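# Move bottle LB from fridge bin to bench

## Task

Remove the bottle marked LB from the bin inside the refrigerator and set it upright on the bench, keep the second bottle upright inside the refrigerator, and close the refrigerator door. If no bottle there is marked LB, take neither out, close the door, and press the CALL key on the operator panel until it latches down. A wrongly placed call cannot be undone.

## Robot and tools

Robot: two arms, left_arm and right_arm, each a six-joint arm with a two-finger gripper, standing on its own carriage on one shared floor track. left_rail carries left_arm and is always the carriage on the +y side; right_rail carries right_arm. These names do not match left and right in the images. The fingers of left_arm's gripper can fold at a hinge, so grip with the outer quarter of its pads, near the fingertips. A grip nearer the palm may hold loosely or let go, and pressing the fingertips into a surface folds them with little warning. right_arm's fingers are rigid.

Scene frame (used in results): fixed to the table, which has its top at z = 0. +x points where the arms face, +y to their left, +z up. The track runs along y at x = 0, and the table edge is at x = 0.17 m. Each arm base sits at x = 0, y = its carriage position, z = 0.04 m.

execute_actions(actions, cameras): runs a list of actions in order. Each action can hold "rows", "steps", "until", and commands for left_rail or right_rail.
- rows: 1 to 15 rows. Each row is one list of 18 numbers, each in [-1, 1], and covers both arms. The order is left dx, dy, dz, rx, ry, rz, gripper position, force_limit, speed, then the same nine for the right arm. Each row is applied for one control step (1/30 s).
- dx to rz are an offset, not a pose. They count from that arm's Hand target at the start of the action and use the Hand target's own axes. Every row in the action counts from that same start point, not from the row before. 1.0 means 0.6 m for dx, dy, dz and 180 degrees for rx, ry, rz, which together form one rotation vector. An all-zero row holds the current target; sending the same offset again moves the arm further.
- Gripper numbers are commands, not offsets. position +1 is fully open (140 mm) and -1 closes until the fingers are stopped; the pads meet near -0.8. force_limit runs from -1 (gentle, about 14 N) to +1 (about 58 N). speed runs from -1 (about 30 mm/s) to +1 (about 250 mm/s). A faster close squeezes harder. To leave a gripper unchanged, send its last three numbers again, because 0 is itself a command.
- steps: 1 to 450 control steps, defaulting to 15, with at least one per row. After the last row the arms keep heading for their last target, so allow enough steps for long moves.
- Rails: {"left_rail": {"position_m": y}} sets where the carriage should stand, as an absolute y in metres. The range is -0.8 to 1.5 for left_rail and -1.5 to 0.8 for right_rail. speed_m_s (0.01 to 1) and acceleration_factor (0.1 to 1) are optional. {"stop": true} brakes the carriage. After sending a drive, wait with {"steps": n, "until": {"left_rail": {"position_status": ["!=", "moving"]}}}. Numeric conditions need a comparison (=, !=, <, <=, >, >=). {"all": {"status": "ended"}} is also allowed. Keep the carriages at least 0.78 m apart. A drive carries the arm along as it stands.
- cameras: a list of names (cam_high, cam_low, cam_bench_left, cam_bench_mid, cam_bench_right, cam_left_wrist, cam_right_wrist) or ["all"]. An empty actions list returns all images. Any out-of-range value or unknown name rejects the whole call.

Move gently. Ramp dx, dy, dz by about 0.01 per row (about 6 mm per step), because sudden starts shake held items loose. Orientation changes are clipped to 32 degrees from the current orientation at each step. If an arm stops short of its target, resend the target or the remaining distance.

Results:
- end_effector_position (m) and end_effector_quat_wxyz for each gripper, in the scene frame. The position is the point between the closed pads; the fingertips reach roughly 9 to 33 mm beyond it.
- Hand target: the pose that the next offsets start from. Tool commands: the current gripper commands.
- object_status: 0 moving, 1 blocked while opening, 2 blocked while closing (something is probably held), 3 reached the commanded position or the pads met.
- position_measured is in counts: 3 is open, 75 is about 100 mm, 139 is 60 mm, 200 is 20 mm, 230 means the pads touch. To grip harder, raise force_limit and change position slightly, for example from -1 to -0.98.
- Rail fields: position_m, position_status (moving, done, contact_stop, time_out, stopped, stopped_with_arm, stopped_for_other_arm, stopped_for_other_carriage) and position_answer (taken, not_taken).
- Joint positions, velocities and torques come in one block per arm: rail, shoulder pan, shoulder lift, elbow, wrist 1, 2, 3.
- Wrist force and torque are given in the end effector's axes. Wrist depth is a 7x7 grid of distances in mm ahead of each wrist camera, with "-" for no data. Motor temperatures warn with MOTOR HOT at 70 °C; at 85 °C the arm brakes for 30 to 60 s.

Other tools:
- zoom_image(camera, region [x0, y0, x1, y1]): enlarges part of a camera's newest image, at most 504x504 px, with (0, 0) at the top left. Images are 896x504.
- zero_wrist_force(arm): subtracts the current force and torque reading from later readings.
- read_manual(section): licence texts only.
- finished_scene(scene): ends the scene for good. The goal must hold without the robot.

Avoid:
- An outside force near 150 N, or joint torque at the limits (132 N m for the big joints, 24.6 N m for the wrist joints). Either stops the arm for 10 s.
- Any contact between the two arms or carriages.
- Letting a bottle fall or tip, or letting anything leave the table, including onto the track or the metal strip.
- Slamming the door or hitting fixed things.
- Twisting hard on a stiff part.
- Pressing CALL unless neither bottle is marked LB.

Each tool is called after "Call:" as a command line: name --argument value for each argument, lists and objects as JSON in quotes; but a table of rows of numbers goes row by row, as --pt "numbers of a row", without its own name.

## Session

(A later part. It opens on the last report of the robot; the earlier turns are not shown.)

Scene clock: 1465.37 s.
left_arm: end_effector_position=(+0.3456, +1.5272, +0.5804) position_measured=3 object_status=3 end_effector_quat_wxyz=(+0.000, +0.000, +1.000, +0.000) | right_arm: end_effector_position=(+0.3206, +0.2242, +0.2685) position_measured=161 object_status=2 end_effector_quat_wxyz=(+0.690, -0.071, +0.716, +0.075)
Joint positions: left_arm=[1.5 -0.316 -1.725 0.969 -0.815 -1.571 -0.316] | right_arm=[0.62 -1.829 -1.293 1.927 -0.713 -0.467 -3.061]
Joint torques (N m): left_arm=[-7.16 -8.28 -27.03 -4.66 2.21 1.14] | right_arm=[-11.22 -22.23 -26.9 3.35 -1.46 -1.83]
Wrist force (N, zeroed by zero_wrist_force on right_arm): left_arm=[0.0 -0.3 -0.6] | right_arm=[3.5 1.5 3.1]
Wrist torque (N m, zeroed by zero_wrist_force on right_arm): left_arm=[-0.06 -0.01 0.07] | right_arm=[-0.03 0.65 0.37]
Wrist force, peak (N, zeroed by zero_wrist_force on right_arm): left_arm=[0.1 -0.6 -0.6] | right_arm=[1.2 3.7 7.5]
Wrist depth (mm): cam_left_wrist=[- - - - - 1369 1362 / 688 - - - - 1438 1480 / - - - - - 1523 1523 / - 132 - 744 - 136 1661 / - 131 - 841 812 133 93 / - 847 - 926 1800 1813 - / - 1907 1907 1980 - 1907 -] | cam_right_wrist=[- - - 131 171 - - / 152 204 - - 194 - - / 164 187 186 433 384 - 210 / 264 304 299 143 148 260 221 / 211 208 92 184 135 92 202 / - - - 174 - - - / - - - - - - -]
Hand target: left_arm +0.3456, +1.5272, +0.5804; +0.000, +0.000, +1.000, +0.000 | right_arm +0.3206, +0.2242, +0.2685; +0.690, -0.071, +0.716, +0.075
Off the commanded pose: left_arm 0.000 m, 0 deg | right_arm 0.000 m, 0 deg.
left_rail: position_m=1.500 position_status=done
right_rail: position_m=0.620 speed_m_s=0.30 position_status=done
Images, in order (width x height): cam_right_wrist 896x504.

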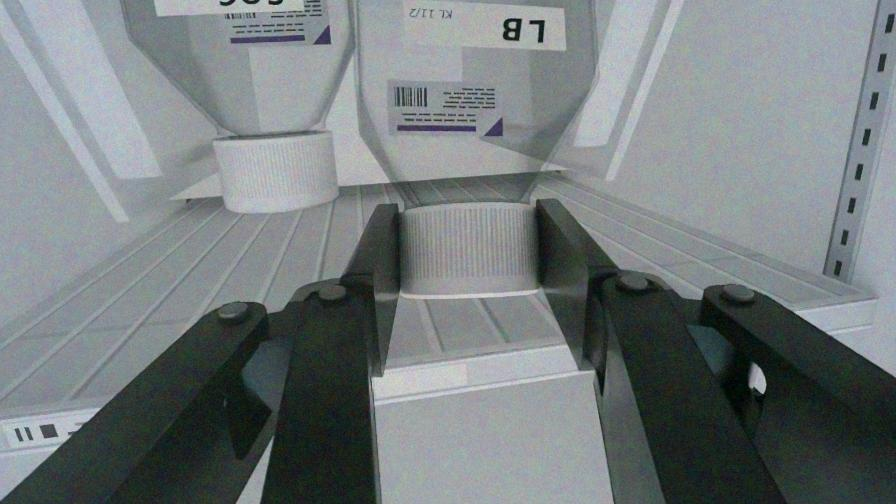

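Call:
execute_actions --actions '[{"rows":[[0,0,0,0,0,0,1,1,1,-0.0012,0,-0.0192,0,-0.0204,0,-1,0,-1]],"steps":8},{"rows":[[0,0,0,0,0,0,1,1,1,-0.0024,0,-0.0191,0,-0.0204,0,-1,0,-1]],"steps":8},{"rows":[[0,0,0,0,0,0,1,1,1,-0.0036,0,-0.0189,0,-0.0204,0,-1,0,-1]],"steps":25}]' --cameras '["cam_right_wrist"]'

Scene clock: 1471.37 s.
left_arm: end_effector_position=(+0.3456, +1.5272, +0.5804) position_measured=3 object_status=3 end_effector_quat_wxyz=(+0.000, +0.000, +1.000, +0.000) | right_arm: end_effector_position=(+0.2869, +0.2171, +0.2718) position_measured=161 object_status=2 end_effector_quat_wxyz=(+0.756, -0.063, +0.646, +0.082)
Joint positions: left_arm=[1.5 -0.316 -1.725 0.969 -0.815 -1.571 -0.316] | right_arm=[0.62 -1.891 -1.113 1.857 -0.438 -0.546 -3.395]
Joint torques (N m): left_arm=[-6.47 -8.62 -25.04 -4.67 2.43 1.51] | right_arm=[-11.3 -27.22 -23.91 4.38 -2.63 -1.86]
Wrist force (N, zeroed by zero_wrist_force on right_arm): left_arm=[0.0 -0.2 -0.4] | right_arm=[3.7 0.9 3.7]
Wrist torque (N m, zeroed by zero_wrist_force on right_arm): left_arm=[-0.03 0.00 0.08] | right_arm=[-0.13 0.53 0.30]
Wrist force, peak (N, zeroed by zero_wrist_force on right_arm): left_arm=[-0.1 -0.5 -0.6] | right_arm=[2.8 1.4 8.2]
Wrist depth (mm): cam_left_wrist=[- - 623 711 - 1384 1399 / - - 681 - - 1542 1471 / - 740 - - - 1523 1551 / - 131 - 764 - 154 1650 / - 112 - - - - 93 / - 839 - - 1996 1788 - / - 1907 1826 1826 1893 - -] | cam_right_wrist=[- - 372 128 187 - - / - 199 216 377 372 - - / - 323 315 308 297 270 222 / 240 234 232 144 147 229 233 / 188 203 92 - 115 92 238 / - - - 395 - - - / - - - - - - -]
Hand target: left_arm +0.3456, +1.5272, +0.5804; +0.000, +0.000, +1.000, +0.000 | right_arm +0.2869, +0.2171, +0.2718; +0.756, -0.063, +0.646, +0.082
Off the commanded pose: left_arm 0.000 m, 0 deg | right_arm 0.000 m, 0 deg.
left_rail: position_m=1.500 position_status=done
right_rail: position_m=0.620 speed_m_s=0.30 position_status=done
Images, in order (width x height): cam_right_wrist 896x504.

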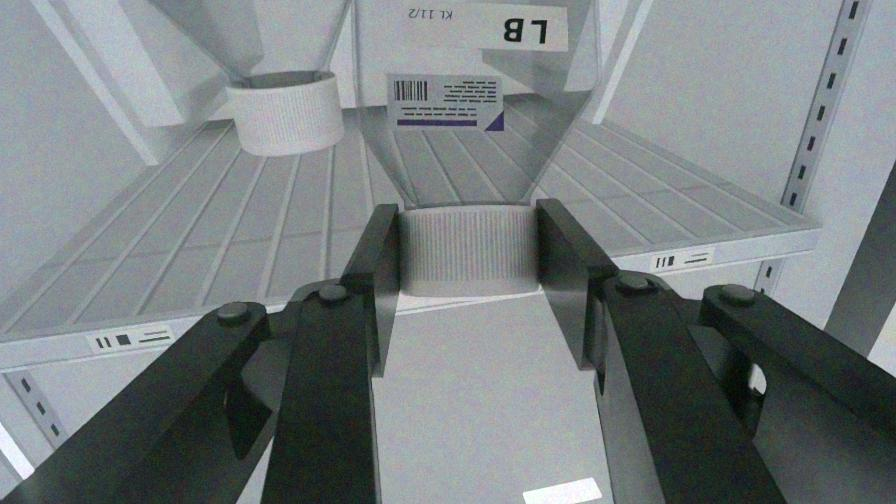

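Call:
execute_actions --actions '[{"rows":[[0,0,0,0,0,0,1,1,1,-0.0247,0,0.0039,0,0,0,-1,0,-1]],"steps":10},{"rows":[[0,0,0,0,0,0,1,1,1,-0.0247,0,0.0039,0,0,0,-1,0,-1]],"steps":20}]' --cameras '["cam_right_wrist"]'

Scene clock: 1478.17 s.
left_arm: end_effector_position=(+0.3456, +1.5272, +0.5804) position_measured=3 object_status=3 end_effector_quat_wxyz=(+0.000, +0.000, +1.000, +0.000) | right_arm: end_effector_position=(+0.2869, +0.2168, +0.3018) position_measured=161 object_status=2 end_effector_quat_wxyz=(+0.756, -0.063, +0.646, +0.082)
Joint positions: left_arm=[1.5 -0.316 -1.725 0.969 -0.815 -1.571 -0.316] | right_arm=[0.62 -1.891 -1.16 1.832 -0.366 -0.546 -3.395]
Joint torques (N m): left_arm=[-6.68 -8.35 -25.65 -4.78 2.16 1.41] | right_arm=[7.38 -39.75 -25.2 4.45 0.25 -1.75]
Wrist force (N, zeroed by zero_wrist_force on right_arm): left_arm=[-0.1 -0.2 -0.1] | right_arm=[4.2 1.3 2.8]
Wrist torque (N m, zeroed by zero_wrist_force on right_arm): left_arm=[-0.04 0.03 0.08] | right_arm=[-0.12 0.55 0.35]
Wrist force, peak (N, zeroed by zero_wrist_force on right_arm): left_arm=[0.3 -0.5 -0.6] | right_arm=[8.9 1.3 3.2]
Wrist depth (mm): cam_left_wrist=[- - - - - 1384 1399 / - - 688 688 - 1422 1377 / 702 - 705 - - 1570 1514 / - 132 - - - 155 1650 / - 112 - - 797 133 93 / - - - - 888 1788 - / - 1852 1921 1921 1893 1996 -] | cam_right_wrist=[164 189 189 121 195 278 223 / - 348 338 309 332 273 225 / 243 240 231 224 217 213 223 / 177 181 186 144 135 - 243 / - 84 92 - 115 92 239 / - - - - - - - / - - - - - - -]
Hand target: left_arm +0.3456, +1.5272, +0.5804; +0.000, +0.000, +1.000, +0.000 | right_arm +0.2870, +0.2168, +0.3018; +0.756, -0.063, +0.646, +0.082
Off the commanded pose: left_arm 0.000 m, 0 deg | right_arm 0.000 m, 0 deg.
left_rail: position_m=1.500 position_status=done
right_rail: position_m=0.620 speed_m_s=0.30 position_status=done
Images, in order (width x height): cam_right_wrist 896x504.

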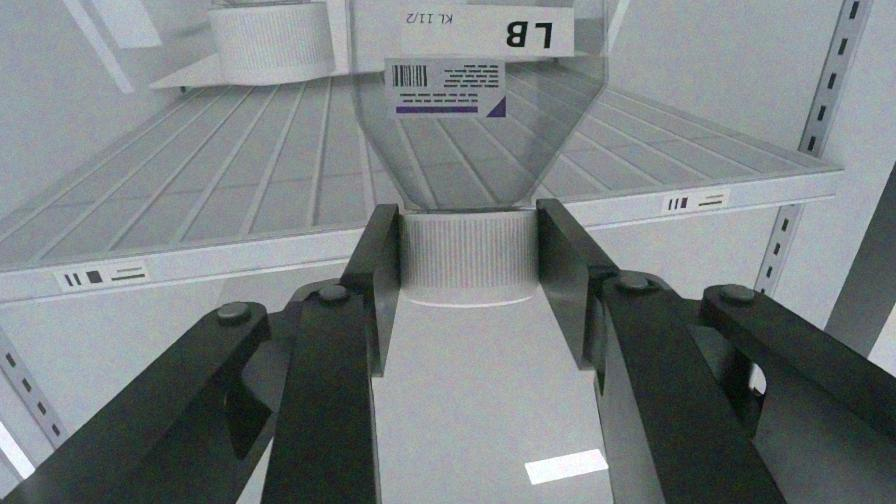

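Call:
execute_actions --actions '[{"rows":[[0,0,0,0,0,0,1,1,1,-0.006,0,-0.033,0,0,0,-1,0,-1]],"steps":9},{"rows":[[0,0,0,0,0,0,1,1,1,-0.0104,0,-0.0659,0,0,0,-1,0,-1]],"steps":14},{"rows":[[0,0,0,0,0,0,1,1,1,-0.0104,0,-0.0659,0,0,0,-1,0,-1]],"steps":14},{"rows":[[0,0,0,0,0,0,1,1,1,-0.006,0,-0.033,0,0,0,-1,0,-1]],"steps":20}]' --cameras '["cam_right_wrist"]'

Scene clock: 1493.77 s.
left_arm: end_effector_position=(+0.3456, +1.5272, +0.5804) position_measured=3 object_status=3 end_effector_quat_wxyz=(+0.000, +0.000, +1.000, +0.000) | right_arm: end_effector_position=(+0.1692, +0.1921, +0.3027) position_measured=161 object_status=2 end_effector_quat_wxyz=(+0.756, -0.063, +0.646, +0.082)
Joint positions: left_arm=[1.5 -0.316 -1.725 0.969 -0.815 -1.571 -0.316] | right_arm=[0.62 -2.099 -1.095 1.719 -0.392 -0.746 -3.303]
Joint torques (N m): left_arm=[-6.23 -9.75 -27.07 -5.09 2.02 1.18] | right_arm=[-11.85 -28.87 -26.18 4.56 -2.24 1.4]
Wrist force (N, zeroed by zero_wrist_force on right_arm): left_arm=[0.0 -0.3 -0.5] | right_arm=[3.3 1.3 5.3]
Wrist torque (N m, zeroed by zero_wrist_force on right_arm): left_arm=[-0.06 -0.01 0.08] | right_arm=[-0.06 0.29 0.08]
Wrist force, peak (N, zeroed by zero_wrist_force on right_arm): left_arm=[0.2 -0.2 -0.8] | right_arm=[5.4 1.5 12.9]
Wrist depth (mm): cam_left_wrist=[- 658 - - - 1399 1392 / - - - - - 1438 1455 / - - 713 709 - 1532 1532 / 742 130 764 - 812 1560 1629 / - 112 - - - - 93 / - - 841 844 1879 1826 - / - 1879 1921 1965 1950 1893 -] | cam_right_wrist=[- 245 252 435 386 291 287 / - 343 368 392 330 316 2387 / 248 281 290 148 - 339 2794 / 269 - - 143 135 378 - / 255 89 93 - 115 91 - / - - - - - - - / - - - 354 - - -]
Hand target: left_arm +0.3456, +1.5272, +0.5804; +0.000, +0.000, +1.000, +0.000 | right_arm +0.1692, +0.1921, +0.3027; +0.756, -0.063, +0.646, +0.082
Off the commanded pose: left_arm 0.000 m, 0 deg | right_arm 0.000 m, 0 deg.
left_rail: position_m=1.500 position_status=done
right_rail: position_m=0.620 speed_m_s=0.30 position_status=done
Images, in order (width x height): cam_right_wrist 896x504.

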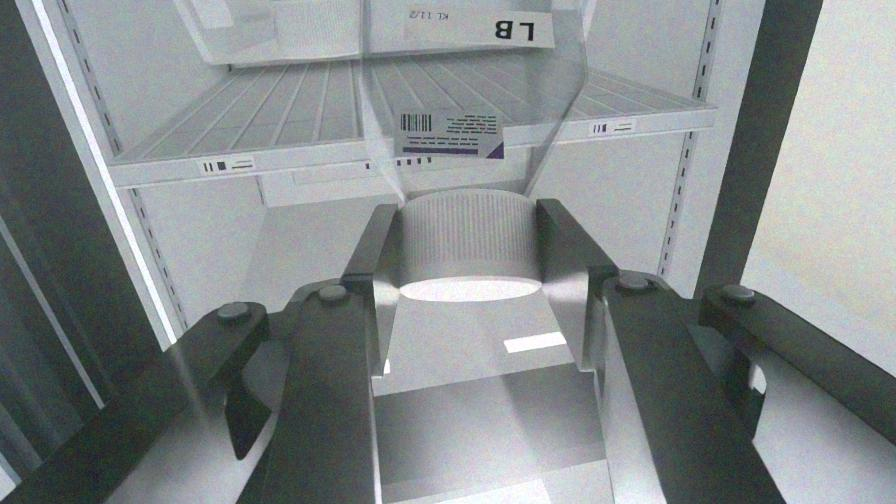

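Call:
execute_actions --actions '[{"rows":[[0,0,0,0,0,0,1,1,1,-0.0043,0,-0.0275,0,0,0,-1,0,-1]],"steps":8},{"rows":[[0,0,0,0,0,0,1,1,1,-0.0087,0,-0.055,0,0,0,-1,0,-1]],"steps":12},{"rows":[[0,0,0,0,0,0,1,1,1,-0.0087,0,-0.055,0,0,0,-1,0,-1]],"steps":12},{"rows":[[0,0,0,0,0,0,1,1,1,-0.0043,0,-0.0275,0,0,0,-1,0,-1]],"steps":15},{"rows":[[0,0,0,0,0,0,1,1,1,0,0,0,0,0.0486,0,-1,0,-1]],"steps":10},{"rows":[[0,0,0,0,0,0,1,1,1,0,0,0,0,0.0486,0,-1,0,-1]],"steps":10},{"rows":[[0,0,0,0,0,0,1,1,1,0,0,0,0,0.0486,0,-1,0,-1]],"steps":10},{"rows":[[0,0,0,0,0,0,1,1,1,0,0,0,0,0.0486,0,-1,0,-1]],"steps":25}]' --cameras '["cam_right_wrist","cam_left_wrist"]'

Scene clock: 1525.40 s.
left_arm: end_effector_position=(+0.3456, +1.5272, +0.5804) position_measured=3 object_status=3 end_effector_quat_wxyz=(+0.000, +0.000, +1.000, +0.000) | right_arm: end_effector_position=(+0.0711, +0.1715, +0.3026) position_measured=161 object_status=2 end_effector_quat_wxyz=(+0.527, -0.085, +0.844, +0.059)
Joint positions: left_arm=[1.5 -0.316 -1.725 0.969 -0.815 -1.571 -0.316] | right_arm=[0.62 -2.197 -1.347 1.591 -0.824 -0.925 -2.755]
Joint torques (N m): left_arm=[-5.58 -8.76 -25.62 -5.06 2.29 1.31] | right_arm=[7.19 -37.93 -10.64 -1.78 -0.32 1.3]
Wrist force (N, zeroed by zero_wrist_force on right_arm): left_arm=[-0.1 -0.2 -0.6] | right_arm=[3.1 2.1 3.7]
Wrist torque (N m, zeroed by zero_wrist_force on right_arm): left_arm=[-0.04 0.03 0.08] | right_arm=[0.11 0.26 0.18]
Wrist force, peak (N, zeroed by zero_wrist_force on right_arm): left_arm=[0.4 -0.5 -0.7] | right_arm=[5.4 1.5 11.0]
Wrist depth (mm): cam_left_wrist=[- 715 650 - 647 1463 1355 / - 660 687 705 690 1377 1480 / - - - - - 1407 1532 / - 131 762 769 - 133 1640 / - 112 - 783 1893 133 93 / - - 841 - 1826 1813 - / - 1866 1965 1965 1879 1996 -] | cam_right_wrist=[300 374 398 109 113 450 - / 297 367 352 561 523 - - / 294 362 398 595 490 3090 3164 / 290 356 - 144 135 427 3126 / - 306 92 153 - 92 2707 / - - - - - - - / - - - 471 - - -]
Hand target: left_arm +0.3456, +1.5272, +0.5804; +0.000, +0.000, +1.000, +0.000 | right_arm +0.0711, +0.1715, +0.3026; +0.527, -0.085, +0.844, +0.059
Off the commanded pose: left_arm 0.000 m, 0 deg | right_arm 0.000 m, 0 deg.
left_rail: position_m=1.500 position_status=done
right_rail: position_m=0.620 speed_m_s=0.30 position_status=done
Images, in order (width x height): cam_left_wrist 896x504, cam_right_wrist 896x504.

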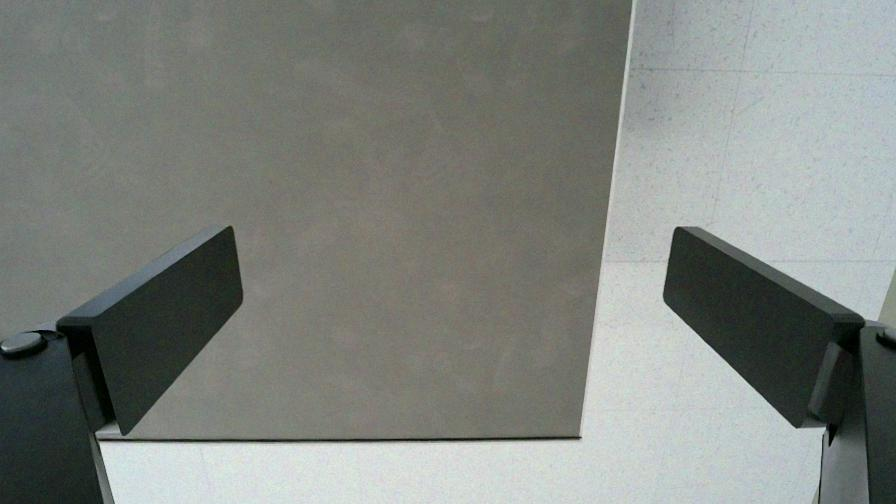

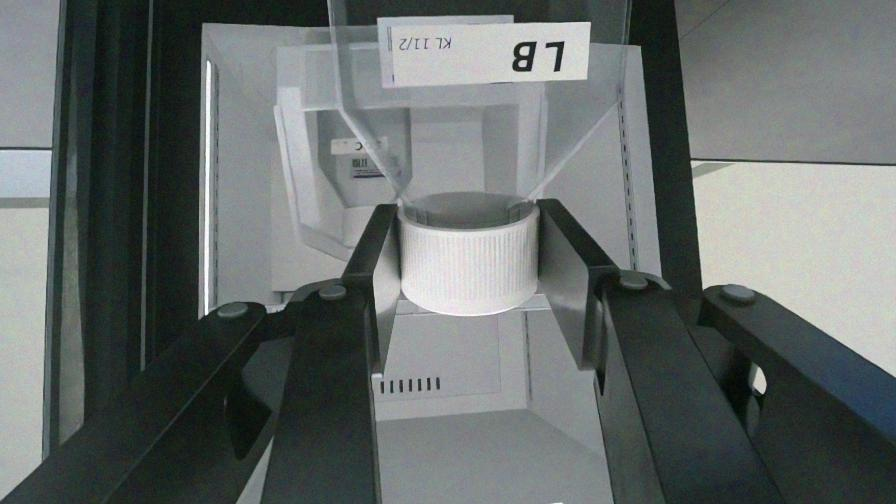

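Call:
execute_actions --actions '[]' --cameras '["cam_right_wrist"]'

Scene clock: 1538.10 s.
left_arm: end_effector_position=(+0.3456, +1.5272, +0.5804) position_measured=3 object_status=3 end_effector_quat_wxyz=(+0.000, +0.000, +1.000, +0.000) | right_arm: end_effector_position=(+0.0711, +0.1715, +0.3026) position_measured=161 object_status=2 end_effector_quat_wxyz=(+0.527, -0.085, +0.844, +0.059)
Joint positions: left_arm=[1.5 -0.316 -1.725 0.969 -0.815 -1.571 -0.316] | right_arm=[0.62 -2.197 -1.347 1.591 -0.824 -0.925 -2.754]
Joint velocities: within noise
Joint torques (N m): left_arm=[-5.68 -8.04 -26.12 -4.92 2.41 1.52] | right_arm=[7.28 -37.84 -10.71 -1.67 -0.36 1.34]
Motor temperatures (°C): left_arm=[27 23 25 35 37 29] | right_arm=[25 25 27 32 32 36]
Wrist force (N, zeroed by zero_wrist_force on right_arm): left_arm=[0.0 -0.2 -0.6] | right_arm=[3.3 1.9 3.8]
Wrist torque (N m, zeroed by zero_wrist_force on right_arm): left_arm=[-0.03 0.01 0.08] | right_arm=[0.09 0.23 0.18]
Wrist force, peak (N, zeroed by zero_wrist_force on right_arm): left_arm=[-0.2 -0.3 -0.8] | right_arm=[3.3 1.8 4.2]
Wrist depth (mm): cam_left_wrist=[634 634 - 667 - 1300 1348 / 647 647 700 - 685 1415 1446 / 740 705 - - - 1523 1514 / - 131 - - - 154 1650 / - 112 - 802 1570 133 93 / - - - 910 879 - - / - 1893 1965 2060 1921 1921 -] | cam_right_wrist=[297 374 368 110 113 547 - / 298 365 360 558 364 441 925 / - 370 - 182 382 450 - / 290 - - 144 135 - - / 286 88 93 768 - 92 3018 / - - - - - - - / - - - - - - -]
Hand target: left_arm +0.3456, +1.5272, +0.5804; +0.000, +0.000, +1.000, +0.000 | right_arm +0.0711, +0.1715, +0.3026; +0.527, -0.085, +0.844, +0.059
Tool commands: left_gripper/position=+1.0 left_gripper/force_limit=+1.0 left_gripper/speed=+1.0 right_gripper/position=-1.0 right_gripper/force_limit=+0.0 right_gripper/speed=-1.0
Off the commanded pose: left_arm 0.000 m, 0 deg | right_arm 0.000 m, 0 deg.
left_rail: position_m=1.500 position_status=done
right_rail: position_m=0.620 speed_m_s=0.30 position_status=done
Images, in order (width x height): cam_right_wrist 896x504.

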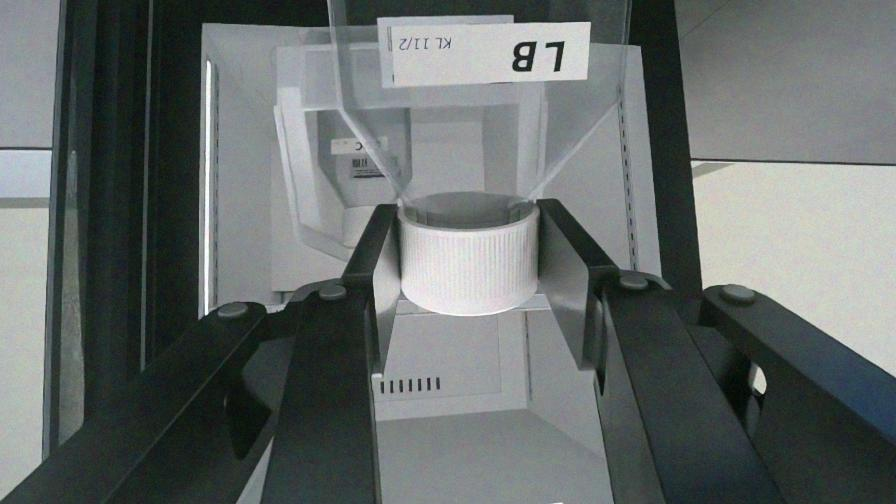

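Call:
execute_actions --actions '[{"rows":[[0,0,0,0,0,0,1,1,1,0,0,0,0,0,0,-0.98,1,-1]],"steps":30},{"rows":[[0,0,0,0,0,0,1,1,1,0,0,-0.0083,0,-0.0194,0,-0.98,1,-1]],"steps":10},{"rows":[[0,0,0,0,0,0,1,1,1,0,0,0,0,-0.0389,0,-0.98,1,-1]],"steps":12},{"rows":[[0,0,0,0,0,0,1,1,1,0,0,0,0,-0.0389,0,-0.98,1,-1]],"steps":12},{"rows":[[0,0,0,0,0,0,1,1,1,0,0,0,0,-0.0194,0,-0.98,1,-1]],"steps":25}]' --cameras '["cam_right_wrist"]'

Scene clock: 1562.73 s.
left_arm: end_effector_position=(+0.3456, +1.5272, +0.5804) position_measured=3 object_status=3 end_effector_quat_wxyz=(+0.000, +0.000, +1.000, +0.000) | right_arm: end_effector_position=(+0.0667, +0.1706, +0.3048) position_measured=162 object_status=2 end_effector_quat_wxyz=(+0.672, -0.073, +0.734, +0.073)
Joint positions: left_arm=[1.5 -0.316 -1.725 0.969 -0.815 -1.571 -0.316] | right_arm=[0.62 -2.241 -1.137 1.549 -0.526 -0.881 -3.059]
Joint torques (N m): left_arm=[-6.44 -9.31 -26.42 -5.05 2.36 1.21] | right_arm=[-0.14 -30.74 -29.45 4.04 -1.21 -1.76]
Wrist force (N, zeroed by zero_wrist_force on right_arm): left_arm=[0.1 -0.4 -0.6] | right_arm=[3.7 1.8 3.3]
Wrist torque (N m, zeroed by zero_wrist_force on right_arm): left_arm=[-0.08 -0.01 0.08] | right_arm=[0.03 0.40 0.39]
Wrist force, peak (N, zeroed by zero_wrist_force on right_arm): left_arm=[0.1 -0.6 -0.7] | right_arm=[6.1 2.2 2.7]
Wrist depth (mm): cam_left_wrist=[- 625 649 - - 1355 1399 / - 687 - - - 1430 1438 / 729 744 - - - 1523 1514 / - 131 - - 766 143 1619 / - 112 - 828 - 133 93 / - - 812 855 1852 1800 - / - 2060 1852 1879 1907 1800 -] | cam_right_wrist=[277 - 329 109 111 398 - / 292 337 405 - - 415 - / 284 352 444 407 432 433 3647 / 293 356 - 146 134 3411 - / 304 91 92 510 - 92 - / - - - - - - - / - - - 405 - - -]
Hand target: left_arm +0.3456, +1.5272, +0.5804; +0.000, +0.000, +1.000, +0.000 | right_arm +0.0668, +0.1706, +0.3047; +0.672, -0.073, +0.734, +0.073
Off the commanded pose: left_arm 0.000 m, 0 deg | right_arm 0.000 m, 0 deg.
left_rail: position_m=1.500 position_status=done
right_rail: position_m=0.620 speed_m_s=0.30 position_status=done
Images, in order (width x height): cam_right_wrist 896x504.

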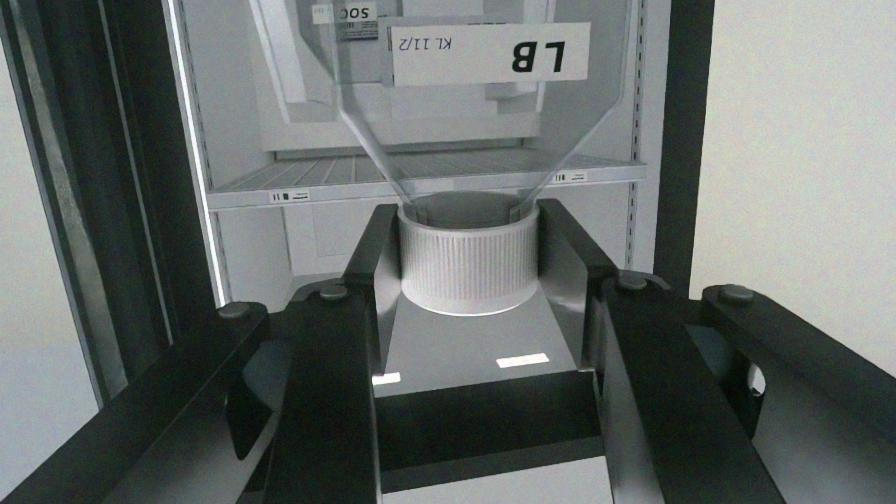

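Call:
execute_actions --actions '[{"right_rail":{"position_m":0.72,"speed_m_s":0.2,"acceleration_factor":0.3},"steps":120,"until":{"right_rail":{"position_status":["!=","moving"]}}},{"rows":[[0,0,0,0,0,0,1,1,1,-0.0014,0.021,0.015,-0.006,0,-0.0005,-0.98,1,-1]],"steps":8},{"rows":[[0,0,0,0,0,0,1,1,1,-0.0027,0.0421,0.0301,-0.012,0,-0.0011,-0.98,1,-1]],"steps":10},{"rows":[[0,0,0,0,0,0,1,1,1,-0.0029,0.0409,0.0317,-0.012,0,-0.0011,-0.98,1,-1]],"steps":10},{"rows":[[0,0,0,0,0,0,1,1,1,-0.003,0.0397,0.0332,-0.012,0,-0.0011,-0.98,1,-1]],"steps":10},{"rows":[[0,0,0,0,0,0,1,1,1,-0.0032,0.0384,0.0347,-0.012,0,-0.0011,-0.98,1,-1]],"steps":10},{"rows":[[0,0,0,0,0,0,1,1,1,-0.0033,0.0371,0.0362,-0.012,0,-0.0011,-0.98,1,-1]],"steps":10},{"rows":[[0,0,0,0,0,0,1,1,1,-0.0017,0.018,0.019,-0.006,0,-0.0005,-0.98,1,-1]],"steps":20}]' --cameras '["cam_right_wrist","cam_bench_left"]'

Scene clock: 1594.67 s.
left_arm: end_effector_position=(+0.3456, +1.5272, +0.5804) position_measured=3 object_status=3 end_effector_quat_wxyz=(+0.000, +0.000, +1.000, +0.000) | right_arm: end_effector_position=(+0.1394, +0.4427, +0.3067) position_measured=162 object_status=2 end_effector_quat_wxyz=(+0.660, -0.155, +0.720, +0.149)
Joint positions: left_arm=[1.5 -0.316 -1.725 0.969 -0.815 -1.571 -0.316] | right_arm=[0.72 -2.219 -1.432 1.941 -0.605 -1.085 -3.087]
Joint torques (N m): left_arm=[-5.94 -9.84 -26.46 -4.84 2.11 1.29] | right_arm=[6.83 -29.82 -6.44 0.66 -1.43 -1.78]
Wrist force (N, zeroed by zero_wrist_force on right_arm): left_arm=[0.0 -0.2 -0.6] | right_arm=[3.7 1.7 3.6]
Wrist torque (N m, zeroed by zero_wrist_force on right_arm): left_arm=[-0.03 0.01 0.08] | right_arm=[0.02 0.40 0.40]
Wrist force, peak (N, zeroed by zero_wrist_force on right_arm): left_arm=[0.0 -0.4 -0.9] | right_arm=[3.9 3.2 5.8]
Wrist depth (mm): cam_left_wrist=[- - - 683 655 1377 1377 / - - 694 - - 1532 1463 / 707 - - - 725 1471 1532 / - 132 - - 773 154 1694 / - 112 - - 1763 133 93 / - - 894 - 1965 1776 - / - 1921 1921 1879 2076 1950 -] | cam_right_wrist=[- 475 263 170 111 2951 159 / 289 491 275 5359 4775 - 168 / 389 439 283 181 5252 2680 170 / 262 294 290 144 134 - 177 / 582 90 92 3699 - 92 177 / - - - 3126 - - - / - - - 2501 - - -]
Hand target: left_arm +0.3456, +1.5272, +0.5804; +0.000, +0.000, +1.000, +0.000 | right_arm +0.1394, +0.4427, +0.3067; +0.660, -0.155, +0.720, +0.149
Off the commanded pose: left_arm 0.000 m, 0 deg | right_arm 0.000 m, 0 deg.
left_rail: position_m=1.500 position_status=done
right_rail: position_m=0.720 speed_m_s=0.20 position_status=done
Images, in order (width x height): cam_bench_left 896x504, cam_right_wrist 896x504.

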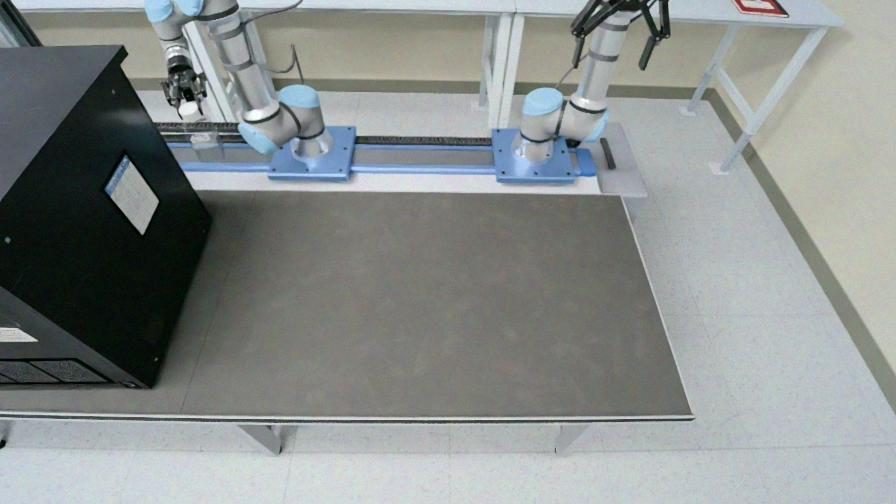

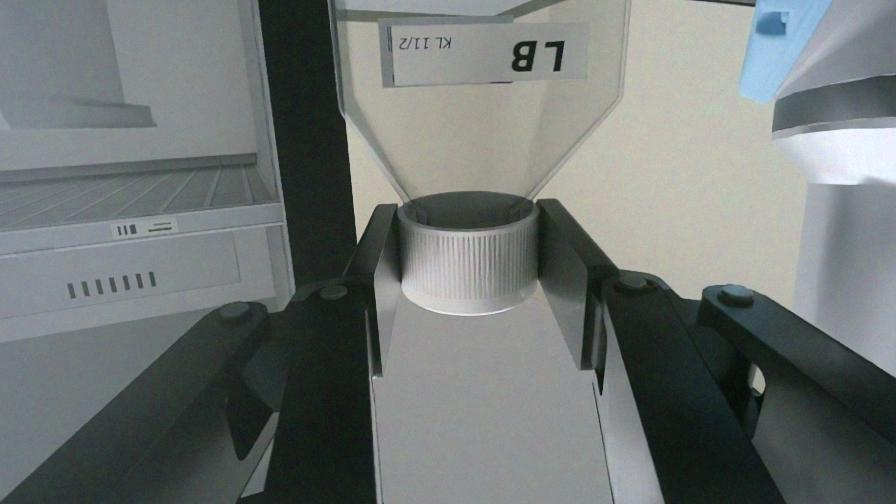

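Call:
execute_actions --actions '[{"rows":[[0,0,0,0,0,0,1,1,1,-0.002,0.0163,0.022,-0.0104,0,-0.001,-0.98,1,-1]],"steps":8},{"rows":[[0,0,0,0,0,0,1,1,1,-0.0041,0.031,0.045,-0.0207,0,-0.0019,-0.98,1,-1]],"steps":11},{"rows":[[0,0,0,0,0,0,1,1,1,-0.0042,0.028,0.0469,-0.0207,0,-0.0019,-0.98,1,-1]],"steps":11},{"rows":[[0,0,0,0,0,0,1,1,1,-0.0044,0.025,0.0487,-0.0207,0,-0.0019,-0.98,1,-1]],"steps":11},{"rows":[[0,0,0,0,0,0,1,1,1,-0.0022,0.011,0.025,-0.0104,0,-0.001,-0.98,1,-1]],"steps":11},{"rows":[[0,0,0,0,0,0,1,1,1,-0.0048,-0.0013,0.0531,0,0,0,-0.98,1,-1]],"steps":11},{"rows":[[0,0,0,0,0,0,1,1,1,-0.0048,-0.0013,0.0531,0,0,0,-0.98,1,-1]],"steps":11},{"rows":[[0,0,0,0,0,0,1,1,1,-0.0048,-0.0013,0.0531,0,0,0,-0.98,1,-1]],"steps":11},{"rows":[[0,0,0,0,0,0,1,1,1,-0.0048,-0.0013,0.0531,0,0,0,-0.98,1,-1]],"steps":25}]' --cameras '["cam_right_wrist","cam_bench_left"]'

Scene clock: 1606.50 s.
left_arm: end_effector_position=(+0.3456, +1.5272, +0.5804) position_measured=3 object_status=3 end_effector_quat_wxyz=(+0.000, +0.000, +1.000, +0.000) | right_arm: end_effector_position=(+0.3028, +0.6377, +0.3088) position_measured=162 object_status=2 end_effector_quat_wxyz=(+0.636, -0.248, +0.693, +0.233)
Joint positions: left_arm=[1.5 -0.316 -1.725 0.969 -0.815 -1.571 -0.316] | right_arm=[0.72 -1.824 -1.813 2.294 -0.582 -0.952 -3.075]
Joint torques (N m): left_arm=[-7.6 -9.14 -26.77 -4.91 2.4 1.74] | right_arm=[7.12 -13.69 -7.32 1.15 1.44 1.38]
Wrist force (N, zeroed by zero_wrist_force on right_arm): left_arm=[0.0 -0.3 -0.6] | right_arm=[3.6 1.6 3.3]
Wrist torque (N m, zeroed by zero_wrist_force on right_arm): left_arm=[-0.05 0.01 0.08] | right_arm=[-0.02 0.45 0.17]
Wrist force, peak (N, zeroed by zero_wrist_force on right_arm): left_arm=[0.0 -0.6 -0.7] | right_arm=[3.9 2.0 6.2]
Wrist depth (mm): cam_left_wrist=[- 628 658 - 665 1384 1399 / 678 - 717 687 674 1455 1455 / - 679 - - - 1488 1560 / 748 131 - - - 143 1763 / - 131 861 815 769 133 93 / - - - - 1514 1788 - / - 1839 - - 1936 1893 -] | cam_right_wrist=[2653 - - 109 112 1917 - / 3126 - 3597 - - 2366 - / - 3018 3647 178 - - - / - 4451 - 144 135 - - / - 88 92 3549 - 92 811 / - - - 3647 - - - / - - - 1975 - - -]
Hand target: left_arm +0.3456, +1.5272, +0.5804; +0.000, +0.000, +1.000, +0.000 | right_arm +0.3028, +0.6377, +0.3088; +0.636, -0.248, +0.693, +0.233
Off the commanded pose: left_arm 0.000 m, 0 deg | right_arm 0.000 m, 0 deg.
left_rail: position_m=1.500 position_status=done
right_rail: position_m=0.720 speed_m_s=0.20 position_status=done
Images, in order (width x height): cam_bench_left 896x504, cam_right_wrist 896x504.

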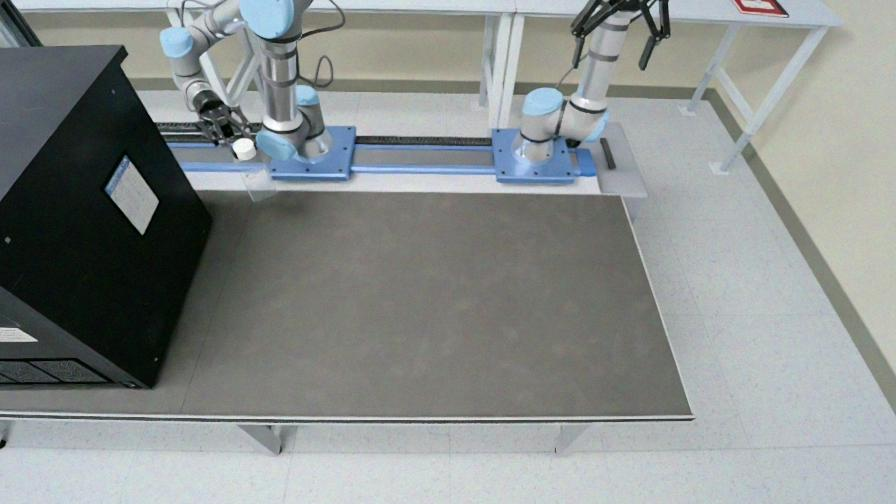

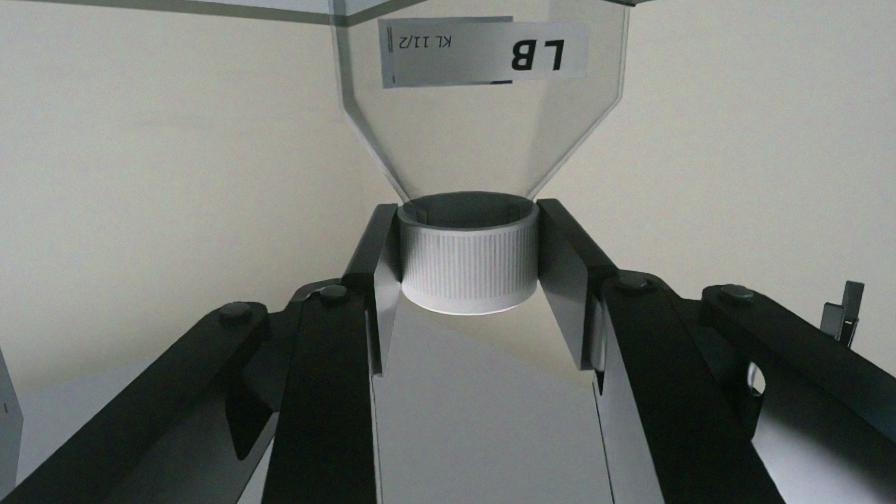

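Call:
execute_actions --actions '[{"rows":[[0,0,0,0,0,0,1,1,1,0.025,0,0.0021,0,0,0,-0.98,1,-1]],"steps":8},{"rows":[[0,0,0,0,0,0,1,1,1,0.0498,0,0.0042,0,0,0,-0.98,1,-1]],"steps":11},{"rows":[[0,0,0,0,0,0,1,1,1,0.0498,0,0.0042,0,0,0,-0.98,1,-1]],"steps":11},{"rows":[[0,0,0,0,0,0,1,1,1,0.0498,0,0.0042,0,0,0,-0.98,1,-1]],"steps":11},{"rows":[[0,0,0,0,0,0,1,1,1,0.0498,0,0.0042,0,0,0,-0.98,1,-1]],"steps":11},{"rows":[[0,0,0,0,0,0,1,1,1,0.015,0,0.0013,0,0,0,-0.98,1,-1]],"steps":25}]' --cameras '["cam_right_wrist","cam_bench_left"]'

Call:
zoom_image --camera "cam_bench_left" --region '[150, 80, 350, 240]'

Scene clock: 1623.73 s.
left_arm: end_effector_position=(+0.3456, +1.5272, +0.5804) position_measured=3 object_status=3 end_effector_quat_wxyz=(+0.000, +0.000, +1.000, +0.000) | right_arm: end_effector_position=(+0.3023, +0.6386, +0.1648) position_measured=162 object_status=2 end_effector_quat_wxyz=(+0.636, -0.248, +0.693, +0.233)
Joint positions: left_arm=[1.5 -0.316 -1.725 0.969 -0.815 -1.571 -0.316] | right_arm=[0.72 -1.827 -1.472 2.5 -1.129 -0.955 -3.076]
Joint torques (N m): left_arm=[-6.7 -10.26 -26.61 -4.92 2.29 1.51] | right_arm=[7.85 -7.07 2.07 0.25 1.39 -1.87]
Wrist force (N, zeroed by zero_wrist_force on right_arm): left_arm=[0.0 -0.3 -0.5] | right_arm=[4.2 1.9 3.4]
Wrist torque (N m, zeroed by zero_wrist_force on right_arm): left_arm=[-0.06 0.00 0.08] | right_arm=[0.03 0.34 0.36]
Wrist force, peak (N, zeroed by zero_wrist_force on right_arm): left_arm=[0.0 -0.7 -0.7] | right_arm=[5.1 2.4 4.4]
Wrist depth (mm): cam_left_wrist=[- 610 - - - 1392 1422 / - - - 690 679 1455 1480 / - 685 717 733 - 1514 1542 / - 131 - 766 773 155 1629 / - 112 - - 831 133 93 / - 867 - - 1740 1839 - / - 1907 1866 1879 1907 1950 -] | cam_right_wrist=[3283 - - 111 111 803 - / - - - - 2794 2188 2525 / - - 4528 182 3203 2477 1975 / - - - 145 134 2600 - / 3367 84 92 157 - 92 - / - - - 3090 - - - / - - - - - - -]
Hand target: left_arm +0.3456, +1.5272, +0.5804; +0.000, +0.000, +1.000, +0.000 | right_arm +0.3023, +0.6386, +0.1648; +0.636, -0.248, +0.693, +0.233
Off the commanded pose: left_arm 0.000 m, 0 deg | right_arm 0.000 m, 0 deg.
left_rail: position_m=1.500 position_status=done
right_rail: position_m=0.720 speed_m_s=0.20 position_status=done
Images, in order (width x height): cam_bench_left 896x504, cam_right_wrist 896x504.

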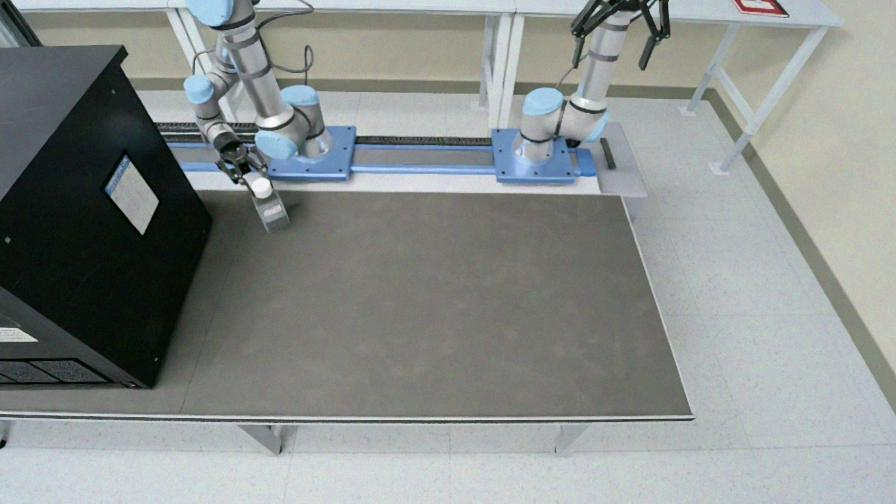

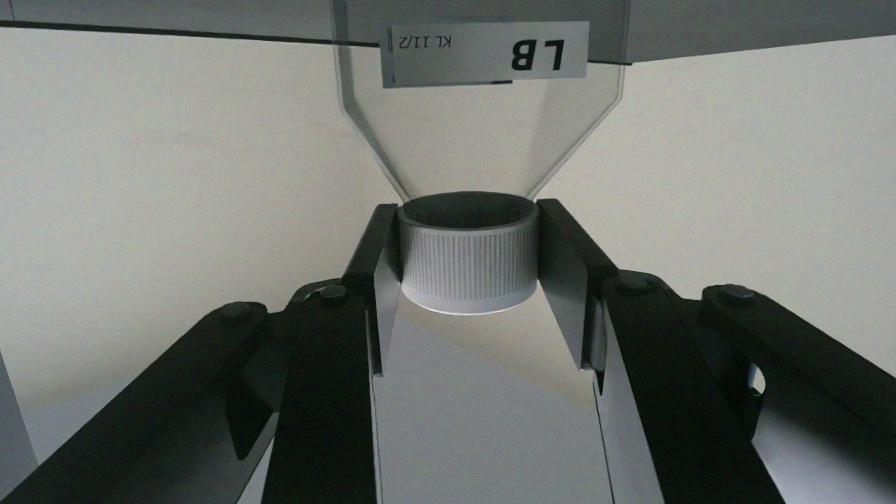

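Scaled by 2.520.

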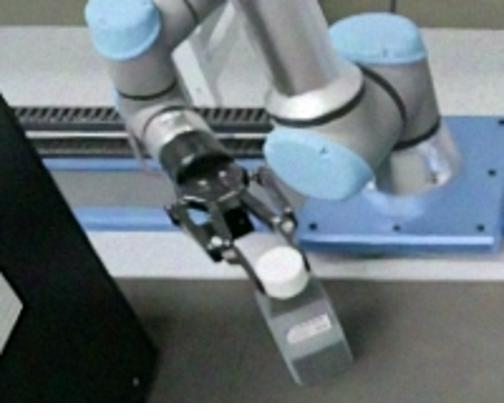

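Call:
execute_actions --actions '[{"rows":[[0,0,0,0,0,0,1,1,1,0.0166,0,0.0014,0,0,0,-0.98,1,-1]],"steps":10},{"rows":[[0,0,0,0,0,0,1,1,1,0.0133,0,0.0011,0,0,0,-0.98,1,-1]],"steps":20}]'

Scene clock: 1632.87 s.
left_arm: end_effector_position=(+0.3456, +1.5272, +0.5804) position_measured=3 object_status=3 end_effector_quat_wxyz=(+0.000, +0.000, +1.000, +0.000) | right_arm: end_effector_position=(+0.3032, +0.6425, +0.1556) position_measured=162 object_status=2 end_effector_quat_wxyz=(+0.643, -0.239, +0.686, +0.243)
Joint positions: left_arm=[1.5 -0.316 -1.725 0.969 -0.815 -1.571 -0.316] | right_arm=[0.72 -1.828 -1.412 2.513 -1.17 -0.955 -3.076]
Joint torques (N m): left_arm=[-4.94 -9.02 -26.65 -4.77 2.24 1.29] | right_arm=[5.67 -7.82 0.59 -11.82 -2.15 -0.08]
Wrist force (N, zeroed by zero_wrist_force on right_arm): left_arm=[-0.1 -0.3 -0.4] | right_arm=[-61.9 -0.6 -10.6]
Wrist torque (N m, zeroed by zero_wrist_force on right_arm): left_arm=[-0.05 0.01 0.08] | right_arm=[0.39 -0.04 -1.29]
Wrist force, peak (N, zeroed by zero_wrist_force on right_arm): left_arm=[0.0 -0.4 -0.9] | right_arm=[-70.6 -6.1 -14.5]
Wrist depth (mm): cam_left_wrist=[- - - - 679 1294 - / 683 - - - - 1463 1422 / - 660 - - - 1497 1551 / - 132 - - - 155 1716 / - 112 792 820 1497 133 93 / - - 864 810 1728 1776 - / - 2164 1921 1980 1800 1907 -] | cam_right_wrist=[- - 602 564 686 2324 2264 / - - 3979 111 3018 2101 - / - 3411 3699 4689 - 2153 - / - - - 148 134 2345 - / - - 91 148 115 91 - / - - - 3283 - - - / - - - 2550 - - -]
Hand target: left_arm +0.3456, +1.5272, +0.5804; +0.000, +0.000, +1.000, +0.000 | right_arm +0.3022, +0.6387, +0.1468; +0.636, -0.248, +0.693, +0.233
Off the commanded pose: left_arm 0.000 m, 0 deg | right_arm 0.010 m, 2 deg.
left_rail: position_m=1.500 position_status=done
right_rail: position_m=0.720 speed_m_s=0.20 position_status=done

Call:
execute_actions --actions '[{"rows":[[0,0,0,0,0,0,1,1,1,-0.0173,0,-0.0015,0,0,0,-0.98,1,-1]],"steps":20}]' --cameras '["cam_right_wrist","cam_bench_left"]'

Call:
zoom_image --camera "cam_bench_left" --region '[150, 80, 350, 260]'

Scene clock: 1640.23 s.
left_arm: end_effector_position=(+0.3456, +1.5272, +0.5804) position_measured=3 object_status=3 end_effector_quat_wxyz=(+0.000, +0.000, +1.000, +0.000) | right_arm: end_effector_position=(+0.3023, +0.6386, +0.1572) position_measured=162 object_status=2 end_effector_quat_wxyz=(+0.636, -0.249, +0.693, +0.233)
Joint positions: left_arm=[1.5 -0.316 -1.725 0.969 -0.815 -1.571 -0.316] | right_arm=[0.72 -1.827 -1.446 2.506 -1.161 -0.955 -3.076]
Joint torques (N m): left_arm=[-5.39 -9.51 -26.88 -4.93 2.19 1.34] | right_arm=[-11.02 -20.52 -19.08 4.24 -1.3 1.43]
Wrist force (N, zeroed by zero_wrist_force on right_arm): left_arm=[0.1 -0.3 -0.7] | right_arm=[4.5 1.4 3.4]
Wrist torque (N m, zeroed by zero_wrist_force on right_arm): left_arm=[-0.05 -0.02 0.08] | right_arm=[-0.09 0.28 0.31]
Wrist force, peak (N, zeroed by zero_wrist_force on right_arm): left_arm=[0.0 -0.6 -0.7] | right_arm=[-62.4 -0.9 -10.6]
Wrist depth (mm): cam_left_wrist=[- 645 660 628 - 1355 1362 / - 644 657 - - 1480 1463 / - - - - 773 1463 1471 / 759 131 - 771 790 136 - / - 112 - - 1694 133 92 / - - - - 1609 1826 - / - 1907 1879 1950 1950 2011 -] | cam_right_wrist=[- - 555 110 612 627 - / - - - 111 3126 2477 - / - - - - - - 2432 / - 3920 - 146 134 - - / - 90 92 147 134 91 - / - - - 2454 - - - / - - - 2707 - - -]
Hand target: left_arm +0.3456, +1.5272, +0.5804; +0.000, +0.000, +1.000, +0.000 | right_arm +0.3023, +0.6386, +0.1572; +0.636, -0.248, +0.693, +0.233
Off the commanded pose: left_arm 0.000 m, 0 deg | right_arm 0.000 m, 0 deg.
left_rail: position_m=1.500 position_status=done
right_rail: position_m=0.720 speed_m_s=0.20 position_status=done
Images, in order (width x height): cam_bench_left 896x504, cam_right_wrist 896x504.

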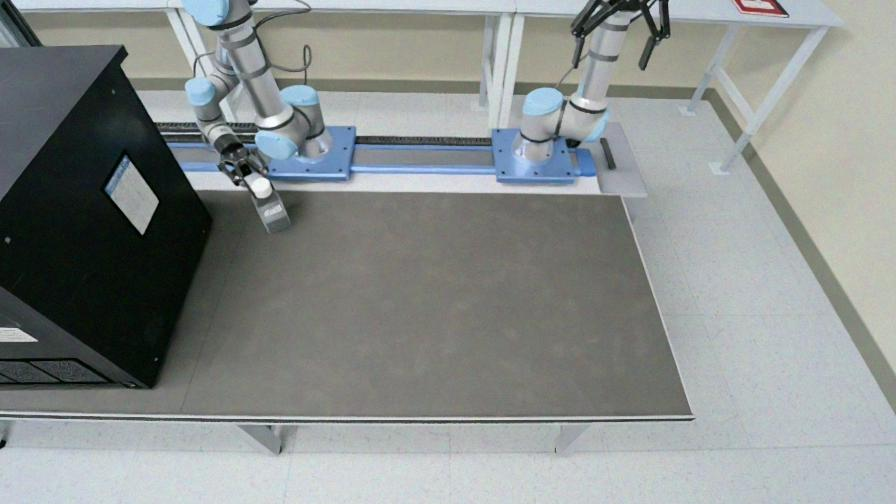

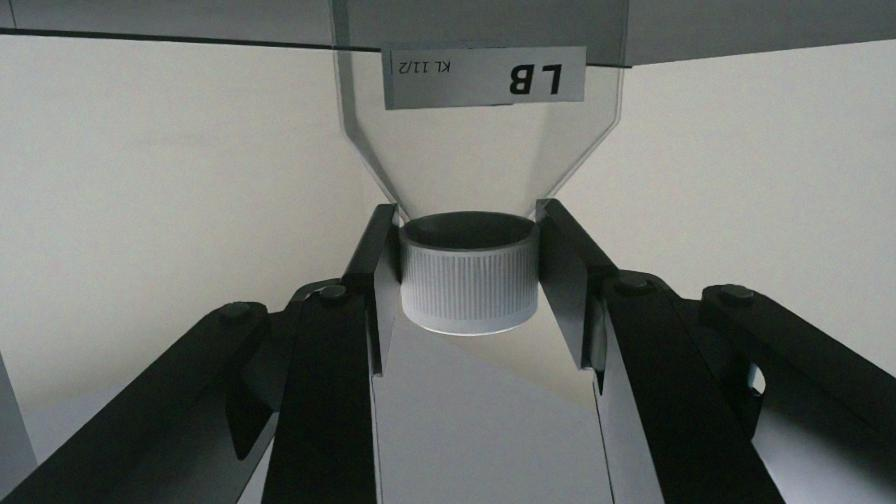

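Scaled by 2.520.

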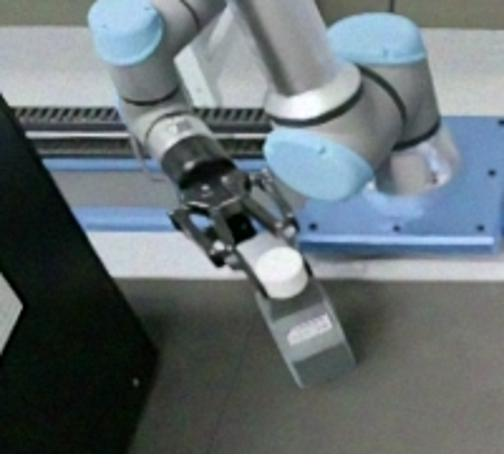

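Call:
execute_actions --actions '[{"rows":[[0,0,0,0,0,0,1,1,1,0.0025,0,0.0002,0,0,0,-0.98,1,-1]],"steps":20}]'

Scene clock: 1645.40 s.
left_arm: end_effector_position=(+0.3456, +1.5272, +0.5804) position_measured=3 object_status=3 end_effector_quat_wxyz=(+0.000, +0.000, +1.000, +0.000) | right_arm: end_effector_position=(+0.3023, +0.6387, +0.1558) position_measured=162 object_status=2 end_effector_quat_wxyz=(+0.636, -0.248, +0.693, +0.233)
Joint positions: left_arm=[1.5 -0.316 -1.725 0.969 -0.815 -1.571 -0.316] | right_arm=[0.72 -1.827 -1.441 2.507 -1.167 -0.955 -3.076]
Joint torques (N m): left_arm=[-5.91 -9.32 -25.55 -4.77 2.4 1.36] | right_arm=[-3.7 -7.2 4.25 -11.53 -2.5 0.64]
Wrist force (N, zeroed by zero_wrist_force on right_arm): left_arm=[0.2 -0.5 -0.5] | right_arm=[-52.4 -0.3 -11.5]
Wrist torque (N m, zeroed by zero_wrist_force on right_arm): left_arm=[-0.10 -0.04 0.08] | right_arm=[-0.13 -0.10 0.09]
Wrist force, peak (N, zeroed by zero_wrist_force on right_arm): left_arm=[-0.1 -0.5 -0.7] | right_arm=[-52.7 -0.1 -11.4]
Wrist depth (mm): cam_left_wrist=[- - 647 - - 1362 1392 / - 667 - - 700 1446 1455 / - 702 - 713 1369 1514 1497 / - 131 - - - 136 1609 / - 131 - - - 133 93 / - - - - 1965 - - / - 1996 1965 - 1839 1839 -] | cam_right_wrist=[- - - - 634 - - / - - - 112 - - 2036 / - - - - - - - / - - - 144 145 3411 - / - 84 92 147 134 92 - / - - - 2764 - - - / - - - 2854 - - -]
Hand target: left_arm +0.3456, +1.5272, +0.5804; +0.000, +0.000, +1.000, +0.000 | right_arm +0.3023, +0.6387, +0.1557; +0.636, -0.248, +0.693, +0.233
Off the commanded pose: left_arm 0.000 m, 0 deg | right_arm 0.000 m, 0 deg.
left_rail: position_m=1.500 position_status=done
right_rail: position_m=0.720 speed_m_s=0.20 position_status=done

Call:
execute_actions --actions '[{"rows":[[0,0,0,0,0,0,1,1,1,-0.0019,0,-0.0002,0,0,0,-0.98,1,-1]],"steps":20}]'

Scene clock: 1649.47 s.
left_arm: end_effector_position=(+0.3456, +1.5272, +0.5804) position_measured=3 object_status=3 end_effector_quat_wxyz=(+0.000, +0.000, +1.000, +0.000) | right_arm: end_effector_position=(+0.3022, +0.6386, +0.1569) position_measured=162 object_status=2 end_effector_quat_wxyz=(+0.636, -0.249, +0.693, +0.233)
Joint positions: left_arm=[1.5 -0.316 -1.725 0.969 -0.815 -1.571 -0.316] | right_arm=[0.72 -1.827 -1.445 2.506 -1.163 -0.955 -3.076]
Joint torques (N m): left_arm=[-6.2 -9.07 -26.47 -4.91 2.43 1.53] | right_arm=[2.12 -20.98 -19.35 3.23 0.67 -0.97]
Wrist force (N, zeroed by zero_wrist_force on right_arm): left_arm=[-0.1 -0.4 -0.6] | right_arm=[1.1 1.1 2.7]
Wrist torque (N m, zeroed by zero_wrist_force on right_arm): left_arm=[-0.07 0.03 0.08] | right_arm=[-0.17 -0.03 0.32]
Wrist force, peak (N, zeroed by zero_wrist_force on right_arm): left_arm=[-0.1 -0.4 -0.8] | right_arm=[-52.9 -0.2 -11.5]
Wrist depth (mm): cam_left_wrist=[640 - - - - 1384 1392 / - - - - 703 1716 1438 / - - - - 725 1514 1488 / 727 132 - 764 - 133 1599 / - 112 - 810 1471 133 93 / - - - 876 1619 1813 - / - 1813 1965 1893 1950 1936 -] | cam_right_wrist=[- 524 528 499 594 736 - / - - 4528 178 2794 - - / - 4236 4236 4451 - - 1762 / - 3324 - 146 134 - - / - 88 92 148 135 92 - / - - - - - - - / - - - - - - -]
Hand target: left_arm +0.3456, +1.5272, +0.5804; +0.000, +0.000, +1.000, +0.000 | right_arm +0.3022, +0.6386, +0.1569; +0.636, -0.248, +0.693, +0.233
Off the commanded pose: left_arm 0.000 m, 0 deg | right_arm 0.000 m, 0 deg.
left_rail: position_m=1.500 position_status=done
right_rail: position_m=0.720 speed_m_s=0.20 position_status=done


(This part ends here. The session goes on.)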